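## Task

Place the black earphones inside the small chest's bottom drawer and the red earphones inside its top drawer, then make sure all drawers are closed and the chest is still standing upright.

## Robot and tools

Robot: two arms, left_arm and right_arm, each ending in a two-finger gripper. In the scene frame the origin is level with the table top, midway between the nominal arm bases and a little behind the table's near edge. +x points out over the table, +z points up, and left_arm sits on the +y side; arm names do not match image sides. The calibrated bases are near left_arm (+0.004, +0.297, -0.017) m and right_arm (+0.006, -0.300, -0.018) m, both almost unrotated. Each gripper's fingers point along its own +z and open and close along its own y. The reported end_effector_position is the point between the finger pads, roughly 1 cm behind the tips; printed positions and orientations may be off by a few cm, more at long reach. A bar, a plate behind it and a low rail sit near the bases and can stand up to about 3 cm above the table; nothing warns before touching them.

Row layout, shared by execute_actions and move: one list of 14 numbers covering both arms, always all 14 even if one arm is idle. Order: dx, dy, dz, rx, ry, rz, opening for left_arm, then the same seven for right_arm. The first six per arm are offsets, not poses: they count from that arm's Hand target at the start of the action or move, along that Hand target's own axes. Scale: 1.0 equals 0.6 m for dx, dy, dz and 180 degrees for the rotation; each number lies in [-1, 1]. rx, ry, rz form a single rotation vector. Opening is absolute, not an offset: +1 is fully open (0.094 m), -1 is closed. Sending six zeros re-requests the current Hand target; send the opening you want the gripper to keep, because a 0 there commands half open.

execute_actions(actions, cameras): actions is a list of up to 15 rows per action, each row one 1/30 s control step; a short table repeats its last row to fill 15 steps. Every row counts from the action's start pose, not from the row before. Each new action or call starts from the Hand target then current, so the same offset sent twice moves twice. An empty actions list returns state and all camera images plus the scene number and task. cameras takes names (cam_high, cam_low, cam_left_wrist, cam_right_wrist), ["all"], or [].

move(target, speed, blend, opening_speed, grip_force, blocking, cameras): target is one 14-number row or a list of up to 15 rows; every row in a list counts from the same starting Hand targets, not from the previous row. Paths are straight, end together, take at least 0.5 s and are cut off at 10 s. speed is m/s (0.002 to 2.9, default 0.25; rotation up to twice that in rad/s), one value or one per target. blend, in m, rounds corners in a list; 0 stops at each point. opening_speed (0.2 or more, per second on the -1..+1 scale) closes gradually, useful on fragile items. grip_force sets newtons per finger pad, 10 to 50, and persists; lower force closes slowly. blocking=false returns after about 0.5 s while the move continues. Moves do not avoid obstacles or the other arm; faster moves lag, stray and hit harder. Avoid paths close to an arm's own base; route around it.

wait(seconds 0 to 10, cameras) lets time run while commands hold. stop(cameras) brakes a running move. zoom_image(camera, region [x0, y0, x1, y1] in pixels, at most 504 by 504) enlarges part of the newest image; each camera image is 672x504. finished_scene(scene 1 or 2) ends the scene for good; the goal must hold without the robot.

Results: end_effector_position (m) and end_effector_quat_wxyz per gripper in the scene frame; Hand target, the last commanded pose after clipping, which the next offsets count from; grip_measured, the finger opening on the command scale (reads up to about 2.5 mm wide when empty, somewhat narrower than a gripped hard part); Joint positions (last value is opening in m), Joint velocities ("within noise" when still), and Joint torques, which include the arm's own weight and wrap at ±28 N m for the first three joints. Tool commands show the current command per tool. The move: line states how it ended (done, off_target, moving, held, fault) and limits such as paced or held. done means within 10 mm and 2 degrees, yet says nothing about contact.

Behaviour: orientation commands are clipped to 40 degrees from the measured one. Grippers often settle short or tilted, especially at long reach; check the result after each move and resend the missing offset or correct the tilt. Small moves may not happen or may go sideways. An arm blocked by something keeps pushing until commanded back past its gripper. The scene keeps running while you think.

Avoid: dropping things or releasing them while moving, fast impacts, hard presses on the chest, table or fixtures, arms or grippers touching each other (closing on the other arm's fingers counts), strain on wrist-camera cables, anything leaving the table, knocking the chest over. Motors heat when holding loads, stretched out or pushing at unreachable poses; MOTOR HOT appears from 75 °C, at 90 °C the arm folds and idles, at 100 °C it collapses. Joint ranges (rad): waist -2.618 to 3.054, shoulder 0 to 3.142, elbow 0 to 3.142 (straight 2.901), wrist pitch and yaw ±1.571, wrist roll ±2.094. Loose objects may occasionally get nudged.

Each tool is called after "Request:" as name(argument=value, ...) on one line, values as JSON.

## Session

Request:
execute_actions(actions=[])

Scene clock: 0.00 s.
left_arm: end_effector_position=(+0.2352, +0.1609, +0.1677) grip_measured=+1.000 end_effector_quat_wxyz=(+0.474, -0.003, +0.848, -0.238) | right_arm: end_effector_position=(+0.2402, -0.2697, +0.1659) grip_measured=+1.000 end_effector_quat_wxyz=(+0.494, +0.140, +0.858, +0.027)
Joint positions: left_arm=[-0.579 0.582 0.478 -0.364 -0.119 -0.541 0.094] | right_arm=[0.573 0.543 0.572 -0.669 0.604 0.588 0.094]
Joint velocities: within noise
Joint torques (N m): no reading
Heat: left arm: 28 °C; right arm: 27 °C.
Hand target: left_arm +0.2357, +0.1609, +0.1717; +0.477, -0.003, +0.846, -0.239 | right_arm +0.2409, -0.2691, +0.1700; +0.497, +0.141, +0.856, +0.031
Tool commands: left_gripper/opening=+1.0 right_gripper/opening=+1.0

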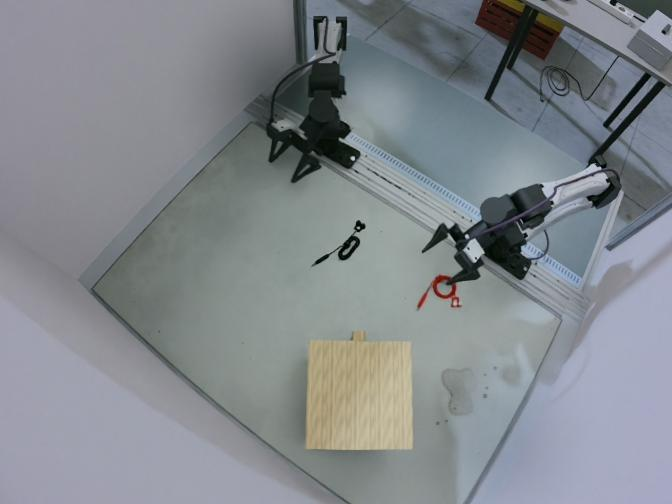

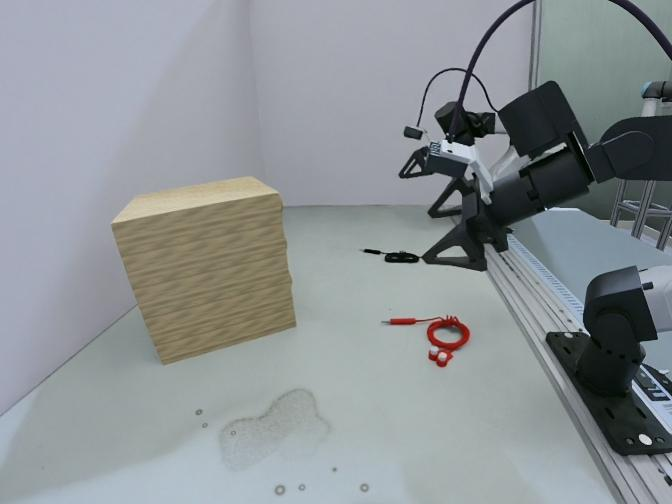

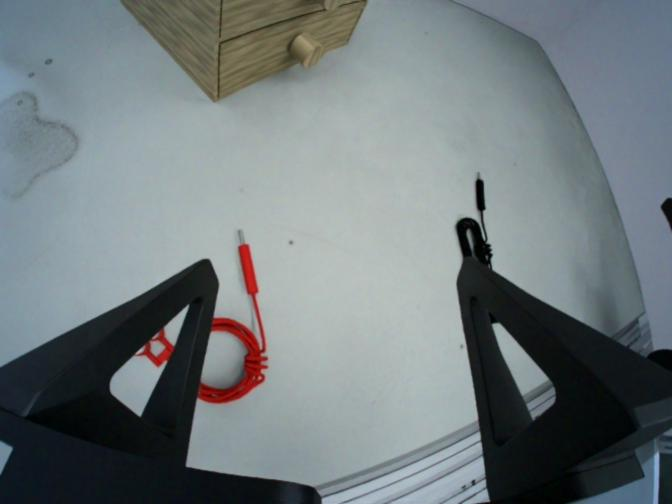

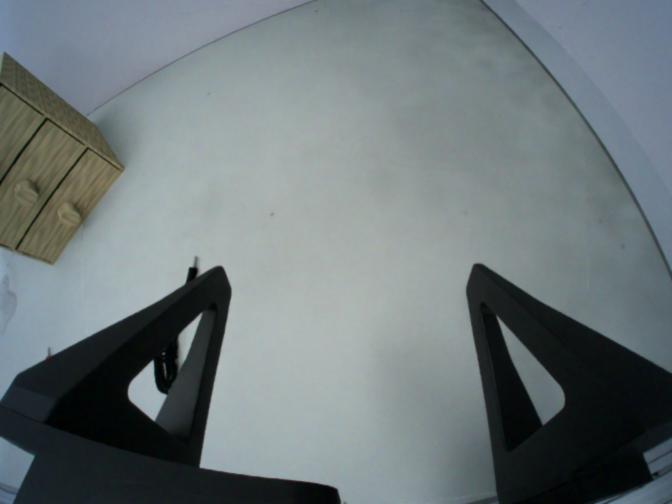

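Request:
move(target=[0.1285,0.0758,-0.111,-0.1604,0.3203,0.002,1,-0.019,0.4925,0.022,-0.1627,0.0982,-0.2017,1], speed=0.4, cameras=["all"])

Scene clock: 15.83 s.
left_arm: end_effector_position=(+0.1509, +0.2110, +0.1147) grip_measured=+1.000 end_effector_quat_wxyz=(+0.006, -0.003, +1.000, +0.004) | right_arm: end_effector_position=(+0.3204, +0.0015, +0.2212) grip_measured=+1.000 end_effector_quat_wxyz=(+0.364, -0.255, +0.890, +0.097)
Joint positions: left_arm=[-0.502 1.187 1.023 -1.41 -0.002 -0.53 0.094] | right_arm=[0.87 1.579 1.489 -0.743 0.263 0.213 0.094]
Joint torques (N m): left_arm=[0.69 -1.88 8.55 0.12 0.08 0.09] | right_arm=[0.17 -5.61 11.41 1.49 -0.13 -0.11]
Heat: left arm: 32 °C; right arm: 29 °C.
Hand target: left_arm +0.1499, +0.2099, +0.1198; -0.001, +0.000, +1.000, +0.000 | right_arm +0.3197, +0.0099, +0.2300; +0.367, -0.263, +0.886, +0.108
Off the commanded pose: left_arm 0.005 m, 1 deg | right_arm 0.012 m, 2 deg.
move: off_target (right_arm)

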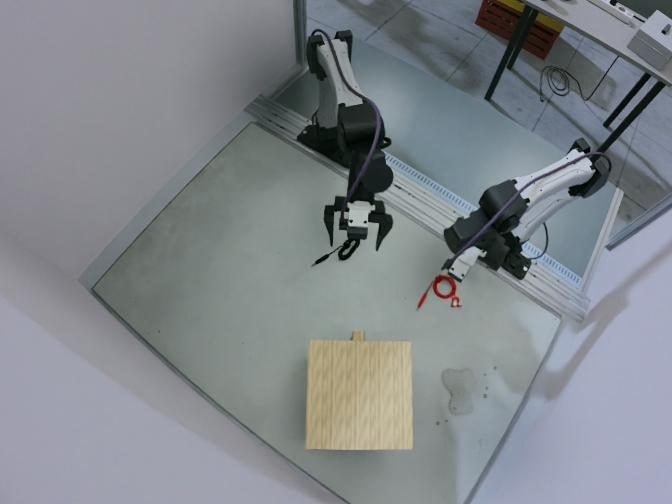

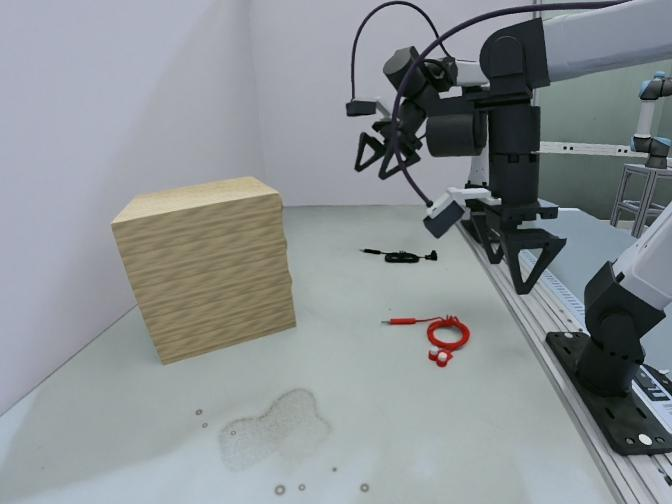

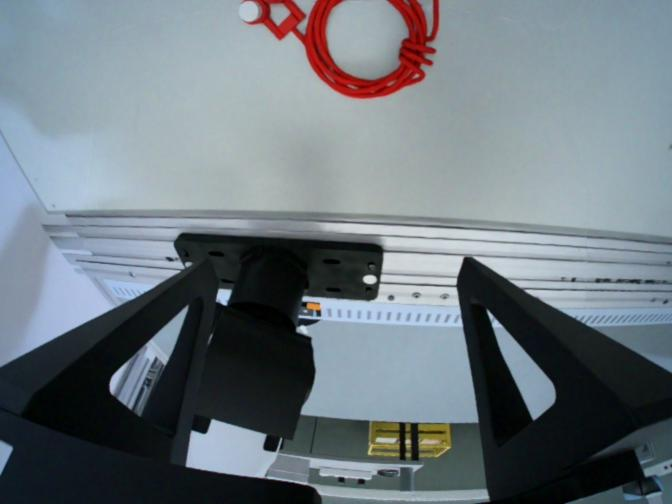

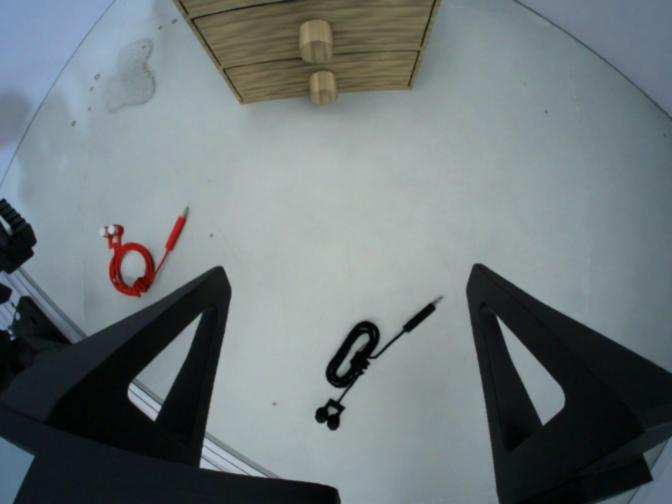

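Request:
move(target=[-0.055,-0.004,0.1,0,0,-0.333,-0.3,-0.0977,0.011,0.1731,-0.0118,0,-0.0118,1], speed=0.25, cameras=["cam_left_wrist","cam_right_wrist"])

Scene clock: 32.70 s.
left_arm: end_effector_position=(+0.1861, +0.2066, +0.0643) grip_measured=-0.297 end_effector_quat_wxyz=(+0.010, -0.490, +0.872, -0.006) | right_arm: end_effector_position=(+0.4091, +0.0708, +0.1890) grip_measured=+1.000 end_effector_quat_wxyz=(+0.356, -0.282, +0.884, +0.107)
Joint positions: left_arm=[-0.434 1.317 0.907 -1.153 0.002 -1.48 0.033] | right_arm=[0.793 2.003 1.886 -0.707 0.168 0.112 0.094]
Joint torques (N m): left_arm=[0.55 -2.63 5.46 0.29 -0.04 -0.21] | right_arm=[-0.36 -8.47 11.23 1.63 -0.12 -0.14]
Heat: left arm: 33 °C; right arm: 32 °C.
Hand target: left_arm +0.1828, +0.2076, +0.0597; -0.001, -0.500, +0.866, +0.001 | right_arm +0.4126, +0.0779, +0.1982; +0.364, -0.285, +0.879, +0.118
Off the commanded pose: left_arm 0.006 m, 2 deg | right_arm 0.012 m, 2 deg.
move: off_target (right_arm)
Images, in order (width x height): cam_left_wrist 672x504, cam_right_wrist 672x504.

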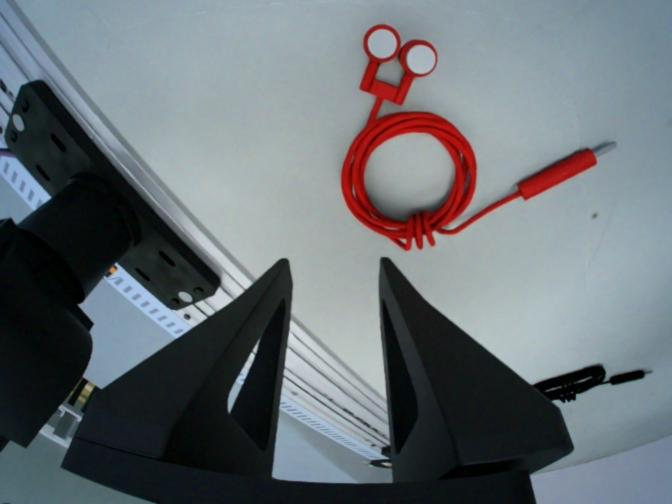

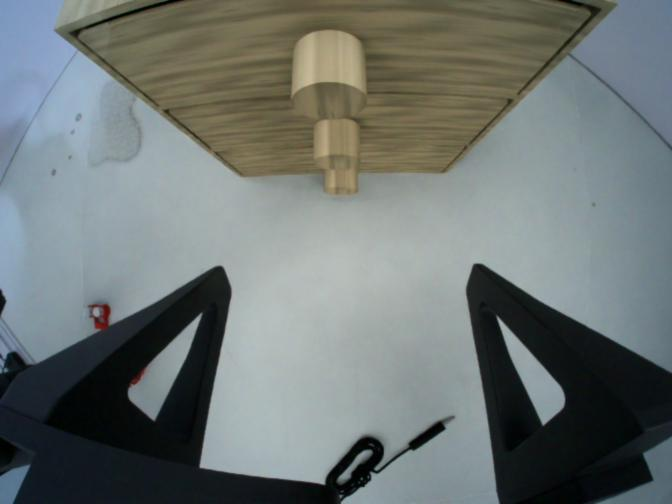

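Request:
move(target=[-0.01,-0.0133,0.05,0,0,0,-0.3,-0.079,0.0125,0.1049,0,0,0,1], speed=0.12, cameras=["cam_left_wrist","cam_right_wrist"])

Scene clock: 41.07 s.
left_arm: end_effector_position=(+0.1962, +0.2074, +0.0343) grip_measured=-0.297 end_effector_quat_wxyz=(+0.009, -0.500, +0.866, -0.006) | right_arm: end_effector_position=(+0.4711, +0.1260, +0.1843) grip_measured=+1.000 end_effector_quat_wxyz=(+0.364, -0.281, +0.881, +0.111)
Joint positions: left_arm=[-0.411 1.382 0.834 -1.014 0.002 -1.481 0.033] | right_arm=[0.779 2.48 2.648 -0.969 0.157 0.1 0.094]
Joint torques (N m): left_arm=[0.69 -2.99 5.37 0.3 -0.03 0.04] | right_arm=[-0.35 -10.69 10.67 1.54 -0.19 -0.08]
Heat: left arm: 33 °C; right arm: 34 °C.
Hand target: left_arm +0.1928, +0.2088, +0.0297; +0.000, -0.500, +0.866, +0.000 | right_arm +0.4712, +0.1299, +0.1871; +0.364, -0.286, +0.879, +0.118
Off the commanded pose: left_arm 0.006 m, 1 deg | right_arm 0.005 m, 1 deg.
move: done
Images, in order (width x height): cam_left_wrist 672x504, cam_right_wrist 672x504.

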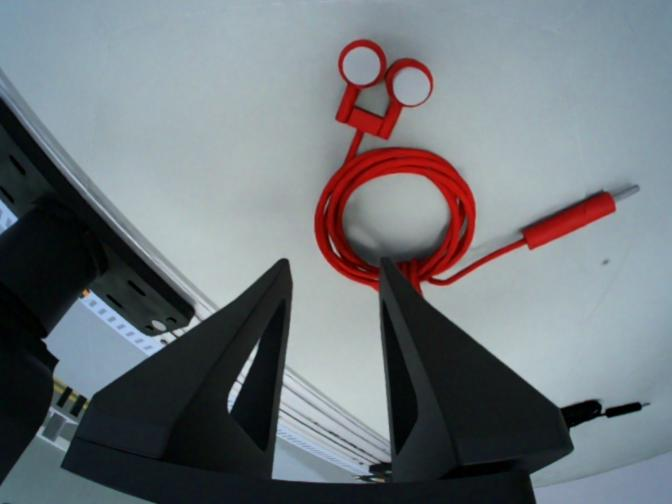

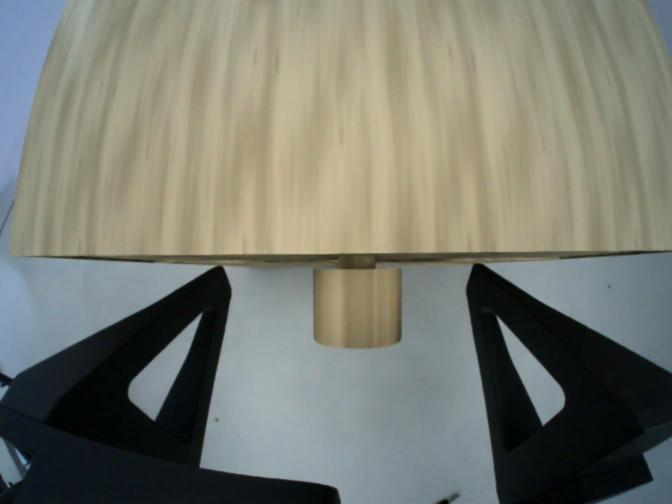

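Request:
move(target=[[-0.0083,0.003,0.0,0,0,0,-0.3,0.0094,-0.005,-0.0094,0,0,0,1],[-0.0083,0.003,0.031,0,0,0,-0.3,0.0094,-0.005,-0.0094,0,0,0,-0.55],[-0.0083,0.003,0.031,0,0,0,-1,0.139,-0.005,-0.139,0,0,0,-0.55]], speed=[0.06,0.06,0.08], opening_speed=1.2, cameras=["cam_left_wrist","cam_right_wrist","cam_low"])

Scene clock: 51.47 s.
left_arm: end_effector_position=(+0.1973, +0.2127, +0.0154) grip_measured=-0.932 end_effector_quat_wxyz=(+0.009, -0.501, +0.865, -0.005) | right_arm: end_effector_position=(+0.3789, +0.0529, +0.1625) grip_measured=-0.465 end_effector_quat_wxyz=(+0.332, -0.293, +0.891, +0.101)
Joint positions: left_arm=[-0.387 1.406 0.773 -0.931 0.002 -1.458 0.003] | right_arm=[0.807 1.894 1.664 -0.646 0.161 0.116 0.025]
Joint torques (N m): left_arm=[0.59 -3.04 5.27 0.3 -0.04 0.05] | right_arm=[0.61 -12.1 7.31 1.87 0.1 0.12]
Heat: left arm: 33 °C; right arm: 34 °C.
Hand target: left_arm +0.1936, +0.2140, +0.0111; -0.001, -0.500, +0.866, +0.000 | right_arm +0.3776, +0.0581, +0.1870; +0.364, -0.286, +0.879, +0.118
Off the commanded pose: left_arm 0.006 m, 1 deg | right_arm 0.025 m, 4 deg.
move: off_target (right_arm); target 2's new opening was sent with right_arm's hand 0.024 m and 3 deg from that target
Images, in order (width x height): cam_low 672x504, cam_left_wrist 672x504, cam_right_wrist 672x504.

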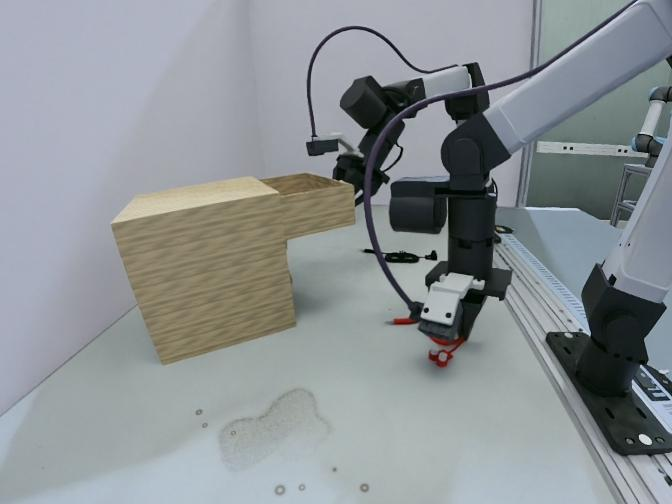

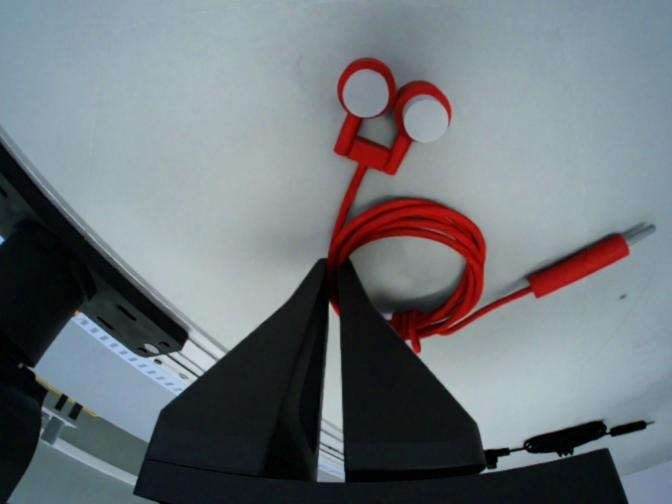

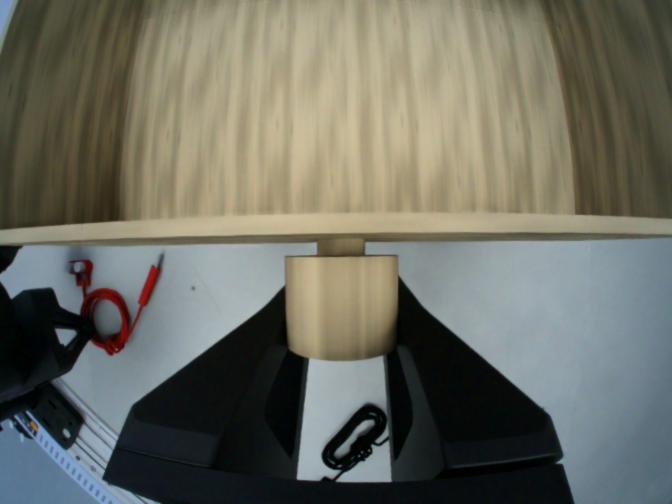

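Request:
move(target=[[0,0,-0.08,0,0,0,-1,0.0236,0,0.0236,0,0,0,-0.55],[0,0,-0.2,0,0,0,-1,0.0236,0,0.0236,0,0,0,0.4],[0,0,-0.2,0,0,0,-1,0,0,-0.22,0,0,0,0.4]], speed=[0.1,0.12,0.2], opening_speed=1.5, cameras=["cam_left_wrist","cam_right_wrist","cam_low"])

Scene clock: 60.03 s.
left_arm: end_effector_position=(+0.1954, +0.2134, +0.1237) grip_measured=-0.935 end_effector_quat_wxyz=(+0.001, -0.501, +0.865, +0.006) | right_arm: end_effector_position=(+0.3032, +0.0032, +0.2660) grip_measured=+0.398 end_effector_quat_wxyz=(+0.350, -0.291, +0.883, +0.114)
Joint positions: left_arm=[-0.382 1.356 1.173 -1.407 0.002 -1.453 0.003] | right_arm=[0.884 1.587 1.693 -0.945 0.206 0.171 0.066]
Joint torques (N m): left_arm=[0.72 -4.94 8.13 0.03 -0.05 0.05] | right_arm=[0.39 -6.74 10.15 1.51 0.15 0.09]
Heat: left arm: 33 °C; right arm: 35 °C.
Hand target: left_arm +0.1938, +0.2139, +0.1312; -0.001, -0.500, +0.866, +0.000 | right_arm +0.3021, +0.0032, +0.2804; +0.364, -0.286, +0.879, +0.118
Off the commanded pose: left_arm 0.008 m, 1 deg | right_arm 0.014 m, 2 deg.
move: off_target (right_arm); target 2's new opening was sent with right_arm's hand 0.012 m and 2 deg from that target
Images, in order (width x height): cam_low 672x504, cam_left_wrist 672x504, cam_right_wrist 672x504.

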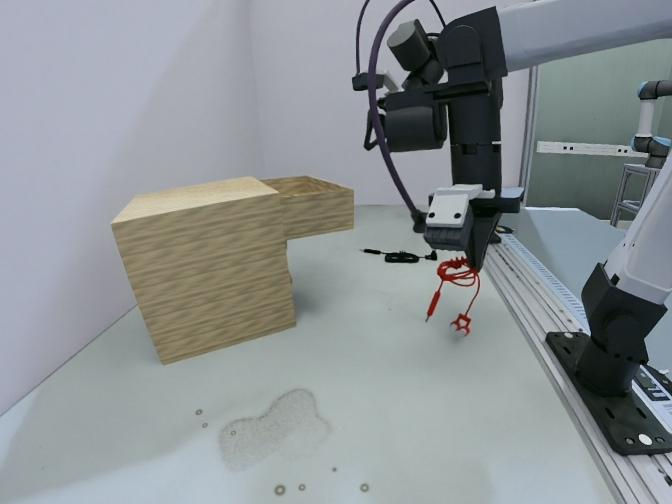

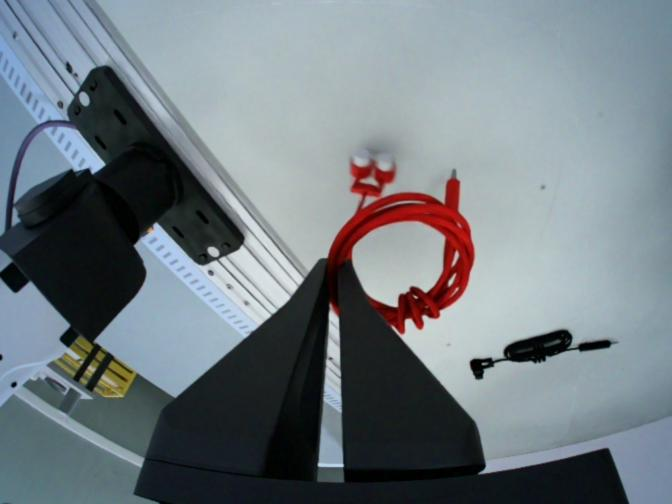

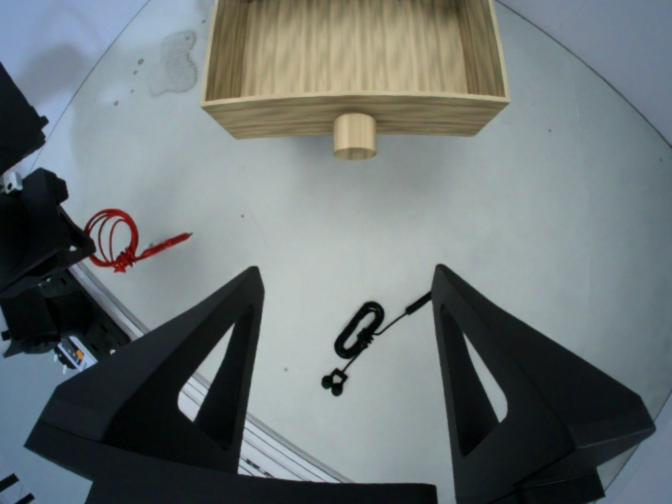

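Request:
move(target=[[-0.002,-0.049,-0.282,0,0,0.02,-1,0,0,0,0,0,0,0.4],[-0.039,-0.405,-0.282,0,0,0.133,-1,0,0,0,0,0,0,0.4]], speed=0.25, blend=[0.04,0], cameras=["cam_left_wrist","cam_right_wrist","cam_low"])

Scene clock: 66.17 s.
left_arm: end_effector_position=(+0.4241, +0.1112, +0.3045) grip_measured=-0.935 end_effector_quat_wxyz=(+0.218, -0.304, +0.906, -0.198) | right_arm: end_effector_position=(+0.3032, +0.0031, +0.2659) grip_measured=+0.398 end_effector_quat_wxyz=(+0.350, -0.291, +0.883, +0.114)
Joint positions: left_arm=[-0.382 2.069 2.605 -1.521 0.015 -1.059 0.003] | right_arm=[0.884 1.587 1.693 -0.945 0.206 0.171 0.066]
Joint torques (N m): left_arm=[-0.32 -8.64 7.41 0.8 -0.08 0.13] | right_arm=[0.38 -6.87 10.13 1.42 0.22 0.06]
Heat: left arm: 34 °C; right arm: 34 °C.
Hand target: left_arm +0.4161, +0.1125, +0.3001; +0.000, -0.309, +0.951, +0.000 | right_arm +0.3021, +0.0032, +0.2804; +0.364, -0.285, +0.879, +0.118
Off the commanded pose: left_arm 0.009 m, 34 deg | right_arm 0.015 m, 2 deg.
joint sent to its limit (left arm) — joint 4 (wrist pitch), lower limit. The joint targets are off in orientation, not in position.
move: off_target (left_arm, right_arm)
Images, in order (width x height): cam_low 672x504, cam_left_wrist 672x504, cam_right_wrist 672x504.

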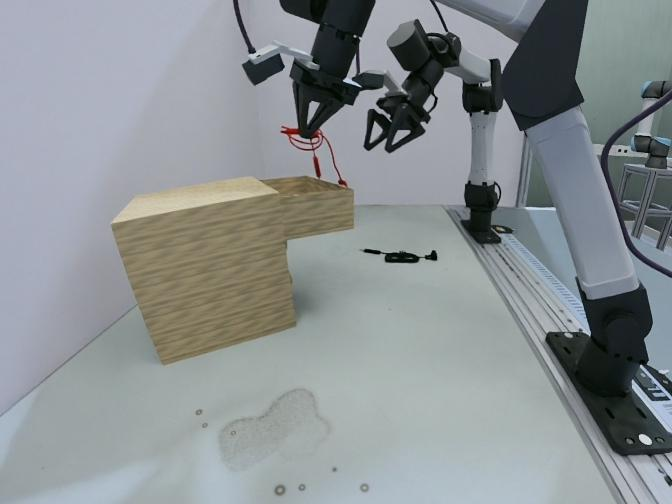

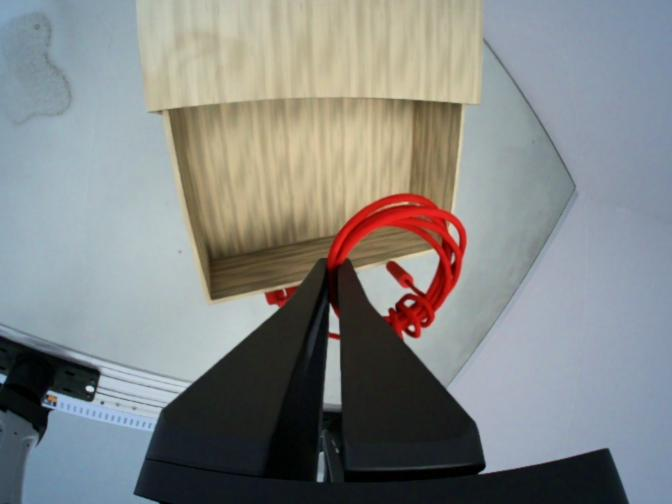

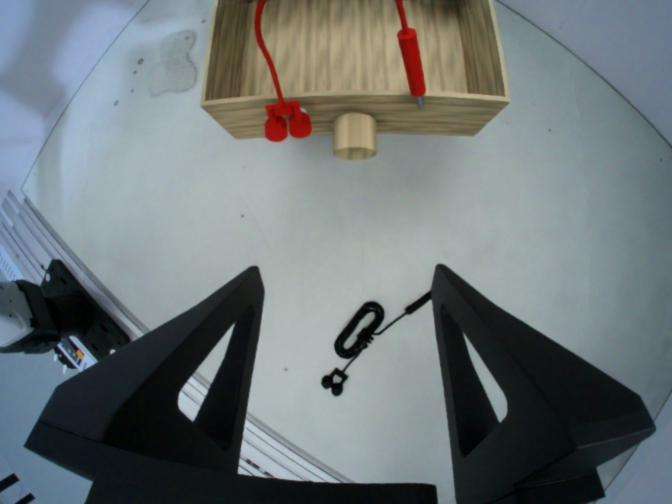

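Request:
move(target=[[-0.067,0,0,0,0,0,-1,0,0,0,0,0,0,0.4],[-0.067,0,0.158,0,0,0,-1,0,0,0,0,0,0,0.4]], speed=0.12, cameras=["cam_left_wrist","cam_right_wrist","cam_low"])

Scene clock: 77.63 s.
left_arm: end_effector_position=(+0.4572, +0.1309, +0.2224) grip_measured=-0.935 end_effector_quat_wxyz=(+0.157, -0.307, +0.930, -0.126) | right_arm: end_effector_position=(+0.3032, +0.0031, +0.2659) grip_measured=+0.398 end_effector_quat_wxyz=(+0.350, -0.291, +0.883, +0.114)
Joint positions: left_arm=[-0.32 2.224 2.567 -1.521 0.016 -0.985 0.003] | right_arm=[0.884 1.587 1.693 -0.945 0.206 0.171 0.066]
Joint torques (N m): left_arm=[0.35 -9.25 5.24 0.52 -0.12 0.11] | right_arm=[0.28 -6.97 10.43 1.51 0.12 0.02]
Heat: left arm: 34 °C; right arm: 34 °C.
Hand target: left_arm +0.4484, +0.1361, +0.2053; -0.001, -0.309, +0.951, +0.000 | right_arm +0.3021, +0.0033, +0.2805; +0.364, -0.285, +0.879, +0.118
Off the commanded pose: left_arm 0.020 m, 23 deg | right_arm 0.015 m, 2 deg.
joint sent to its limit (left arm) — joint 4 (wrist pitch), lower limit. The joint targets are off in orientation, not in position.
move: off_target (left_arm, right_arm)
Images, in order (width x height): cam_low 672x504, cam_left_wrist 672x504, cam_right_wrist 672x504.

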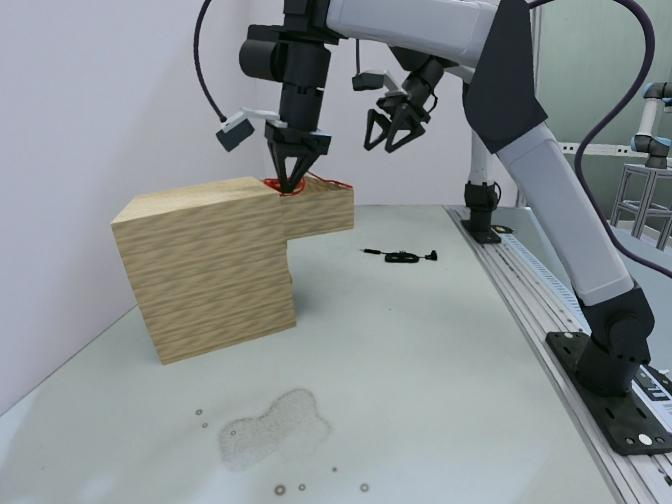

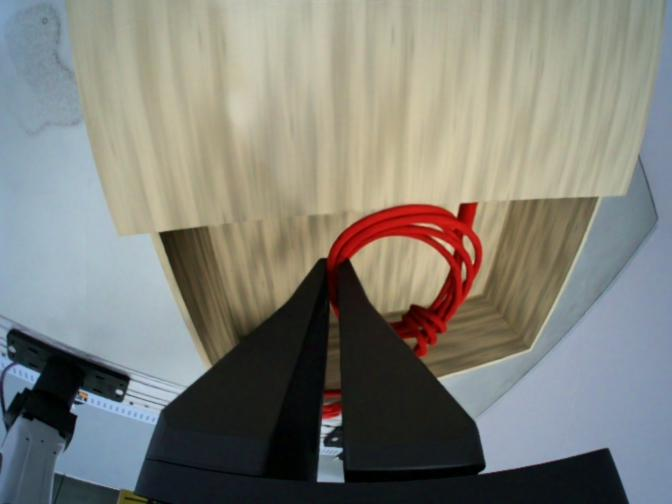

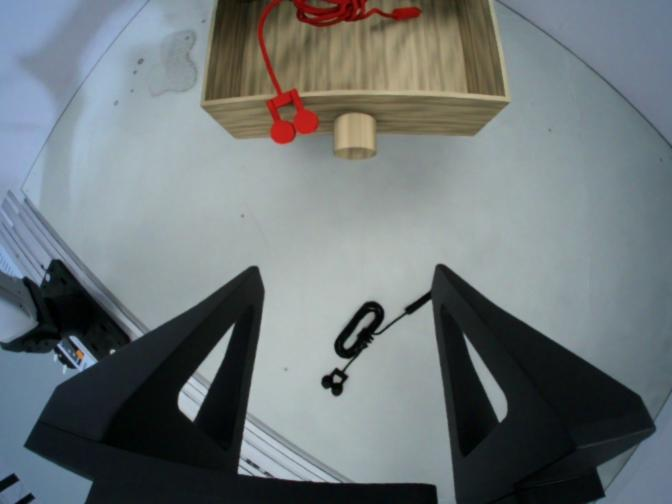

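Request:
zoom_image(camera="cam_low", region=[230, 140, 390, 260])

Request:
zoom_image(camera="cam_right_wrist", region=[190, 0, 520, 180])

Scaled by 3.150.

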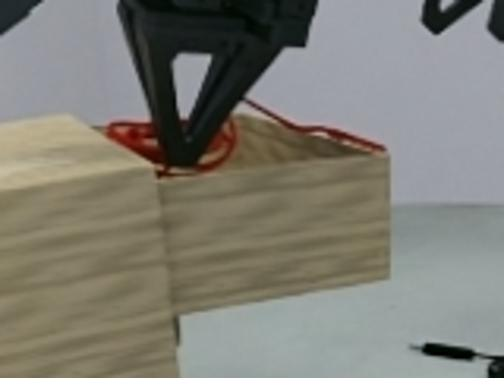

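Scaled by 1.527 from the camera's 672x504 image, which has a finer 960x720 frame.

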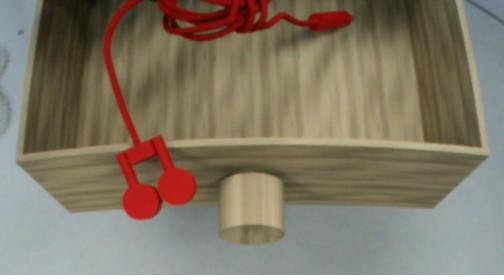

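Request:
move(target=[0,0,-0.158,0,0,0,-1,0,0,0,0,0,0,0.4], speed=0.12, cameras=["cam_left_wrist","cam_right_wrist","cam_low"])

Request:
zoom_image(camera="cam_low", region=[230, 90, 390, 240])

Scene clock: 87.67 s.
left_arm: end_effector_position=(+0.4635, +0.1280, +0.2843) grip_measured=-0.935 end_effector_quat_wxyz=(+0.229, -0.299, +0.908, -0.182) | right_arm: end_effector_position=(+0.3032, +0.0031, +0.2659) grip_measured=+0.398 end_effector_quat_wxyz=(+0.350, -0.291, +0.883, +0.114)
Joint positions: left_arm=[-0.32 2.206 2.737 -1.521 0.016 -0.985 0.003] | right_arm=[0.884 1.587 1.693 -0.945 0.206 0.171 0.066]
Joint torques (N m): left_arm=[0.65 -13.63 7.28 0.8 -0.09 0.09] | right_arm=[0.44 -6.98 10.26 1.46 0.19 0.06]
Heat: left arm: 33 °C; right arm: 33 °C.
Hand target: left_arm +0.4485, +0.1361, +0.2999; -0.001, -0.309, +0.951, +0.000 | right_arm +0.3021, +0.0033, +0.2805; +0.364, -0.285, +0.879, +0.118
Off the commanded pose: left_arm 0.023 m, 34 deg | right_arm 0.015 m, 2 deg.
joint sent to its limit (left arm) — joint 4 (wrist pitch), lower limit. The joint targets are off in orientation, not in position.
move: off_target (left_arm, right_arm)
Images, in order (width x height): cam_low 672x504, cam_left_wrist 672x504, cam_right_wrist 672x504.

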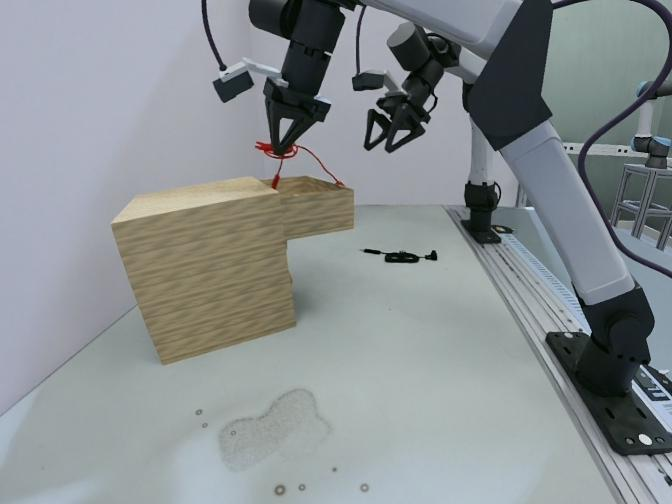

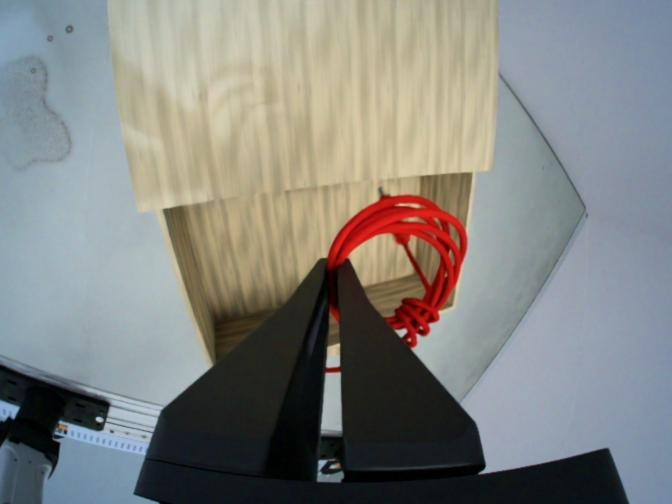

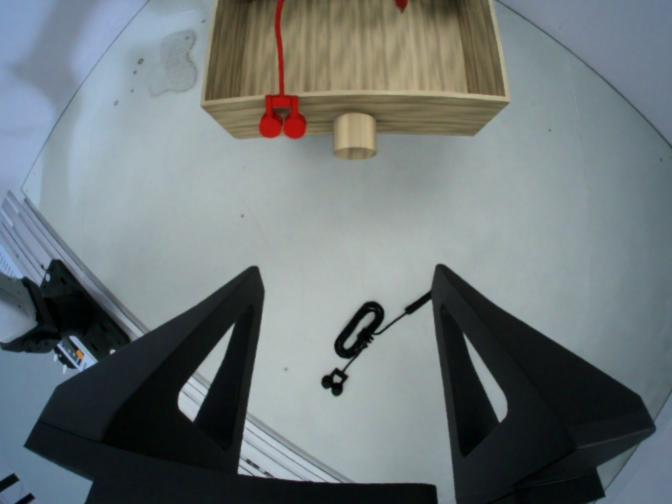

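Scaled by 3.150.

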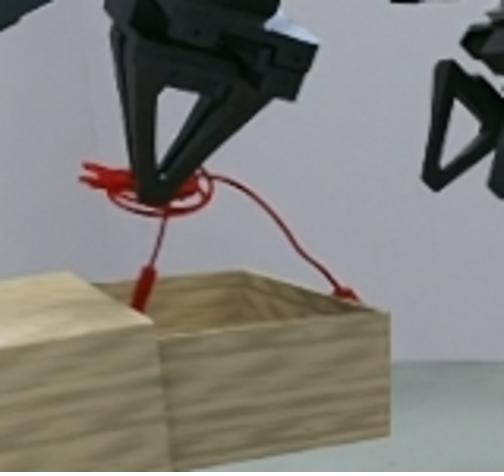

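Request:
move(target=[[0.1,0,-0.1,0,0,0,-1,0,0,0,0,0,0,0.4],[0.0,0,-0.1,0,0,0,-1,0,0,0,0,0,0,0.4],[0.0,0,-0.03,0,0,0,-1,0,0,0,0,0,0,0.4]], speed=[0.15,0.08,0.08], blend=[0.01,0.005,0], cameras=["cam_left_wrist","cam_right_wrist","cam_low"])

Request:
zoom_image(camera="cam_low", region=[230, 90, 390, 240])

Scene clock: 95.23 s.
left_arm: end_effector_position=(+0.4543, +0.1337, +0.3359) grip_measured=-0.935 end_effector_quat_wxyz=(+0.280, -0.296, +0.886, -0.223) | right_arm: end_effector_position=(+0.3032, +0.0031, +0.2659) grip_measured=+0.398 end_effector_quat_wxyz=(+0.350, -0.291, +0.883, +0.114)
Joint positions: left_arm=[-0.313 2.152 2.819 -1.519 0.017 -0.99 0.003] | right_arm=[0.884 1.587 1.693 -0.945 0.206 0.171 0.066]
Joint torques (N m): left_arm=[0.16 -8.35 4.57 0.96 -0.05 0.13] | right_arm=[0.55 -6.78 10.32 1.47 0.23 0.06]
Heat: left arm: 34 °C; right arm: 34 °C.
Hand target: left_arm +0.4487, +0.1362, +0.3180; +0.013, -0.309, +0.951, -0.011 | right_arm +0.3021, +0.0033, +0.2805; +0.364, -0.285, +0.879, +0.118
Off the commanded pose: left_arm 0.019 m, 42 deg; orientation clipped | right_arm 0.015 m, 2 deg.
elbow stopped short (left arm): the move would have taken joint 3 (elbow) straighter than the controller allows.
joint sent to its limit (left arm) — joint 4 (wrist pitch), lower limit. The joint targets are off in orientation, not in position.
move: off_target (left_arm, right_arm); limits=paced
Images, in order (width x height): cam_low 672x504, cam_left_wrist 672x504, cam_right_wrist 672x504.

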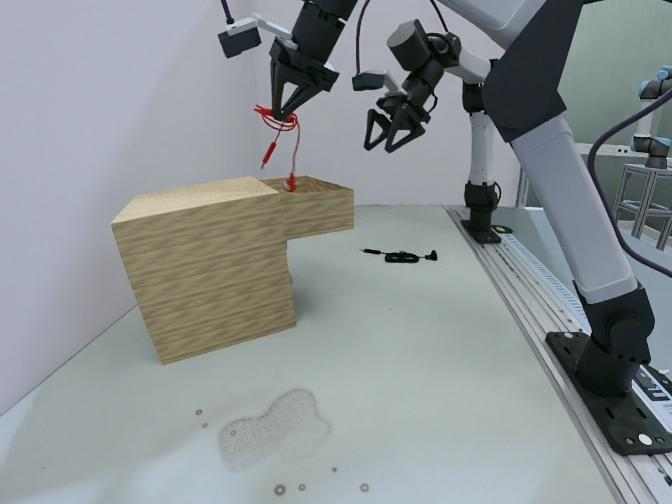

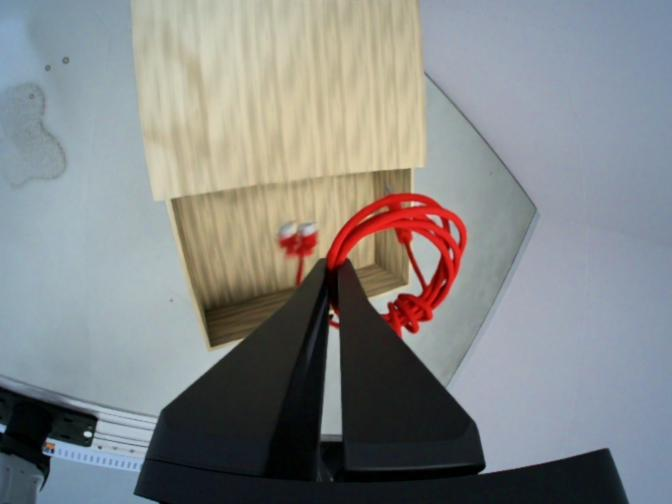

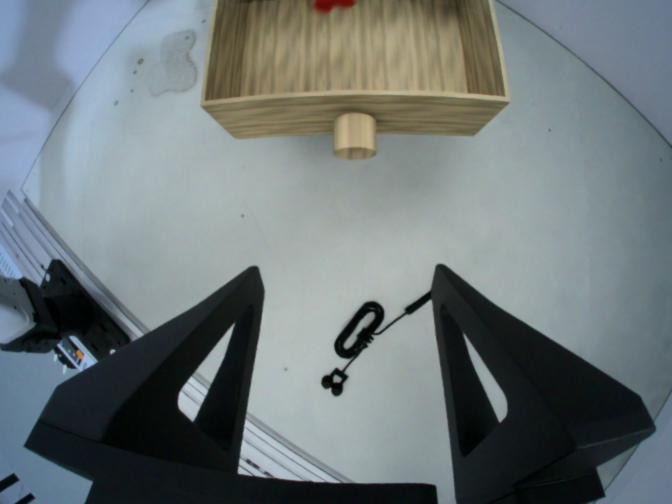

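Scaled by 3.150.

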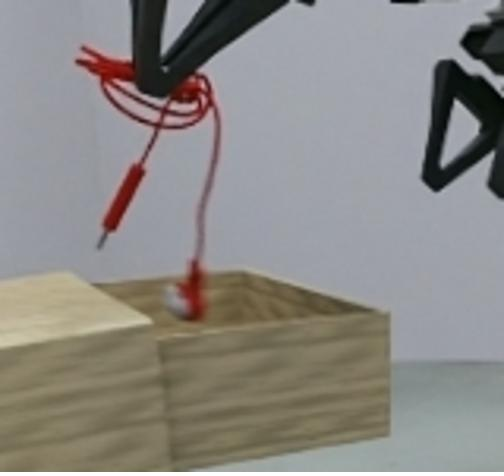

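Request:
move(target=[0.03,0,0.1,0,0,0,-1,0,0,0,0,0,0,0.4], speed=0.08, cameras=["cam_left_wrist","cam_right_wrist","cam_low"])

Request:
zoom_image(camera="cam_low", region=[230, 90, 390, 240])

Scene clock: 103.53 s.
left_arm: end_effector_position=(+0.4460, +0.1220, +0.2703) grip_measured=-0.935 end_effector_quat_wxyz=(+0.200, -0.293, +0.920, -0.165) | right_arm: end_effector_position=(+0.3032, +0.0031, +0.2659) grip_measured=+0.398 end_effector_quat_wxyz=(+0.350, -0.291, +0.883, +0.114)
Joint positions: left_arm=[-0.344 2.152 2.614 -1.52 0.017 -0.99 0.003] | right_arm=[0.884 1.587 1.693 -0.945 0.206 0.171 0.066]
Joint torques (N m): left_arm=[-0.43 -9.62 5 0.7 -0.19 -0.14] | right_arm=[0.4 -6.87 10.15 1.46 0.15 0.06]
Heat: left arm: 34 °C; right arm: 34 °C.
Hand target: left_arm +0.4360, +0.1249, +0.2576; +0.013, -0.309, +0.951, -0.011 | right_arm +0.3021, +0.0033, +0.2805; +0.364, -0.285, +0.879, +0.118
Off the commanded pose: left_arm 0.016 m, 28 deg | right_arm 0.015 m, 2 deg.
joint sent to its limit (left arm) — joint 4 (wrist pitch), lower limit. The joint targets are off in orientation, not in position.
move: off_target (left_arm, right_arm)
Images, in order (width x height): cam_low 672x504, cam_left_wrist 672x504, cam_right_wrist 672x504.

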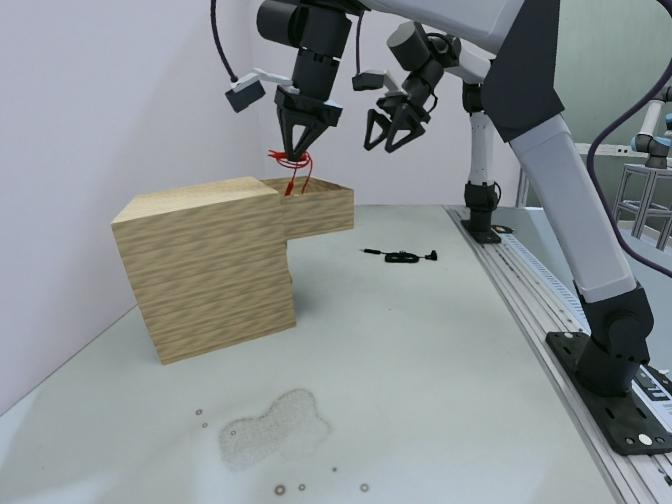

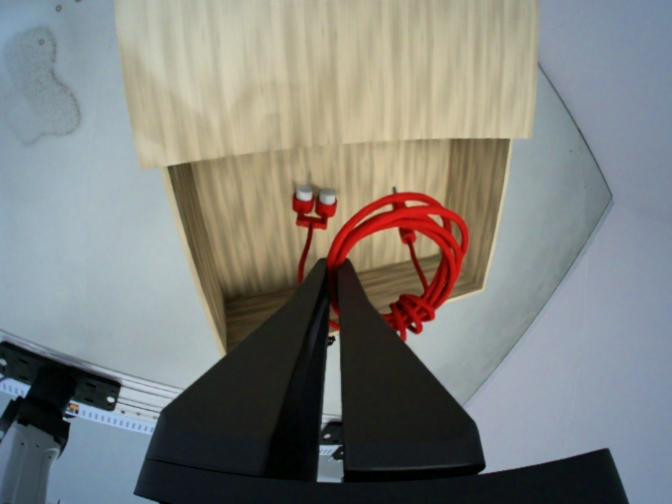

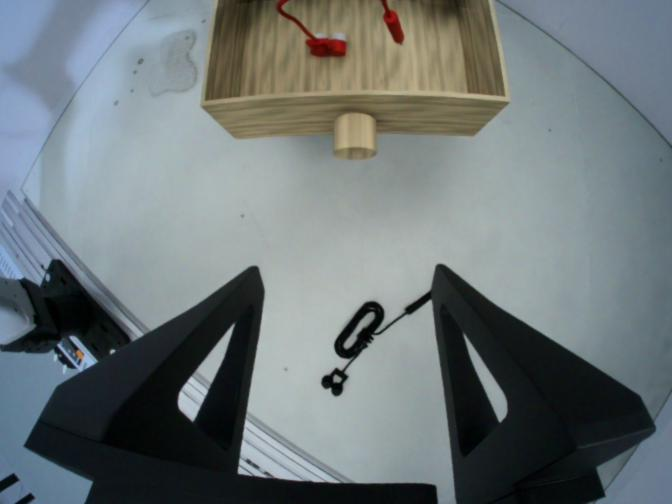

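Scaled by 3.150.

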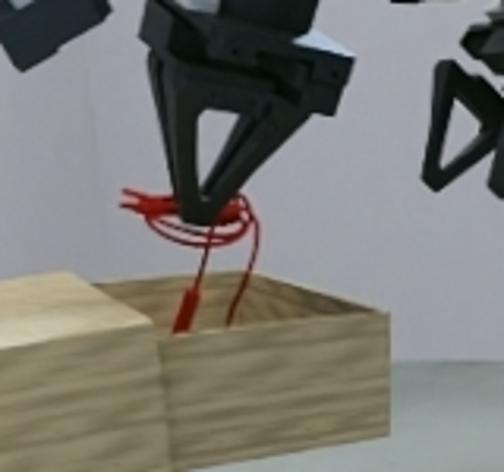

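Request:
move(target=[[0.0,0,0.1,0,0,0,-1,0,0,0,0,0,0,0.4],[0.0,0,0.1,0,0,0,-0.5,0,0,0,0,0,0,0.4]], speed=0.08, opening_speed=1.0, cameras=["cam_left_wrist","cam_right_wrist","cam_low"])

Request:
zoom_image(camera="cam_low", region=[230, 90, 390, 240])

Scene clock: 110.47 s.
left_arm: end_effector_position=(+0.4482, +0.1218, +0.2143) grip_measured=-0.503 end_effector_quat_wxyz=(+0.142, -0.300, +0.936, -0.119) | right_arm: end_effector_position=(+0.3032, +0.0031, +0.2659) grip_measured=+0.398 end_effector_quat_wxyz=(+0.350, -0.291, +0.883, +0.114)
Joint positions: left_arm=[-0.344 2.213 2.524 -1.521 0.017 -0.99 0.023] | right_arm=[0.884 1.587 1.693 -0.945 0.206 0.171 0.066]
Joint torques (N m): left_arm=[-0.57 -9.22 5.31 0.47 -0.19 -0.15] | right_arm=[0.5 -6.93 10.1 1.45 0.17 0.05]
Heat: left arm: 34 °C; right arm: 34 °C.
Hand target: left_arm +0.4379, +0.1241, +0.1978; +0.013, -0.309, +0.951, -0.011 | right_arm +0.3021, +0.0033, +0.2805; +0.364, -0.285, +0.879, +0.118
Off the commanded pose: left_arm 0.020 m, 19 deg | right_arm 0.015 m, 2 deg.
joint sent to its limit (left arm) — joint 4 (wrist pitch), lower limit. The joint targets are off in orientation, not in position.
move: off_target (left_arm, right_arm); target 2's new opening was sent with left_arm's hand 0.020 m and 19 deg from that target
Images, in order (width x height): cam_low 672x504, cam_left_wrist 672x504, cam_right_wrist 672x504.

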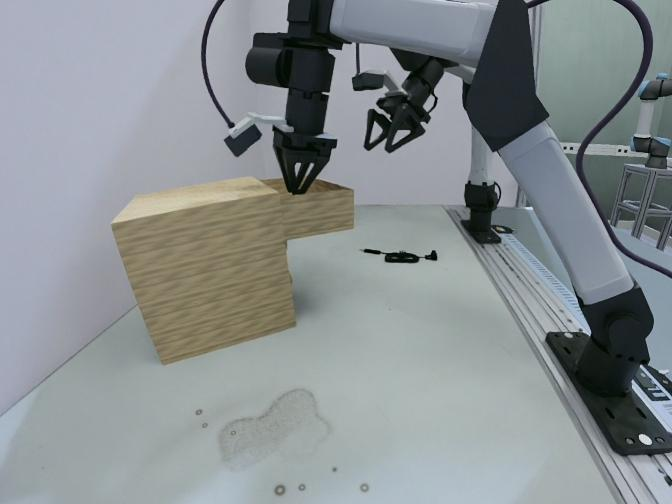

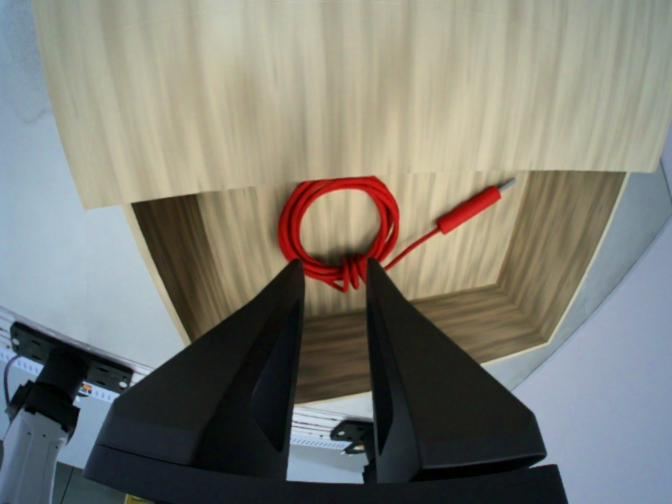

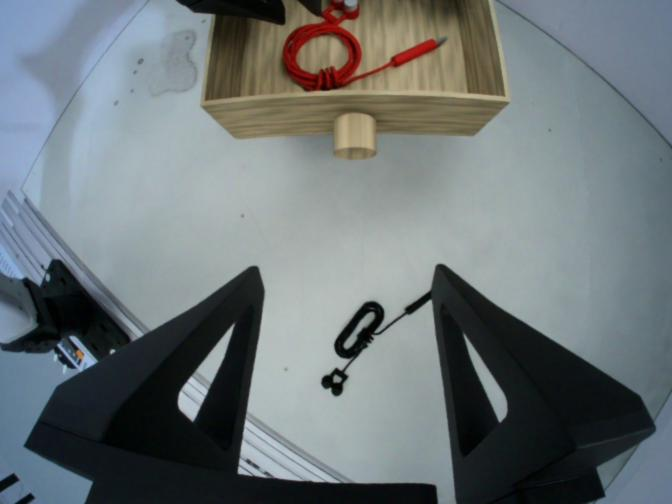

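Scaled by 3.150.

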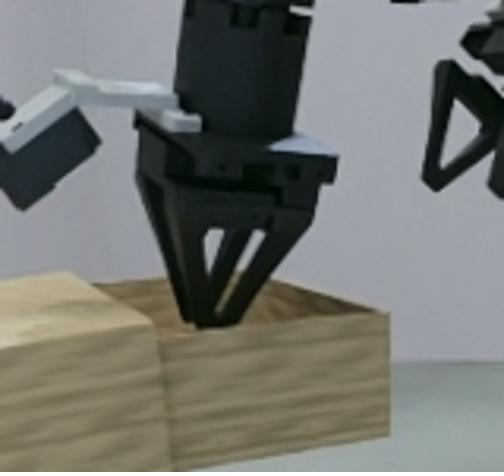

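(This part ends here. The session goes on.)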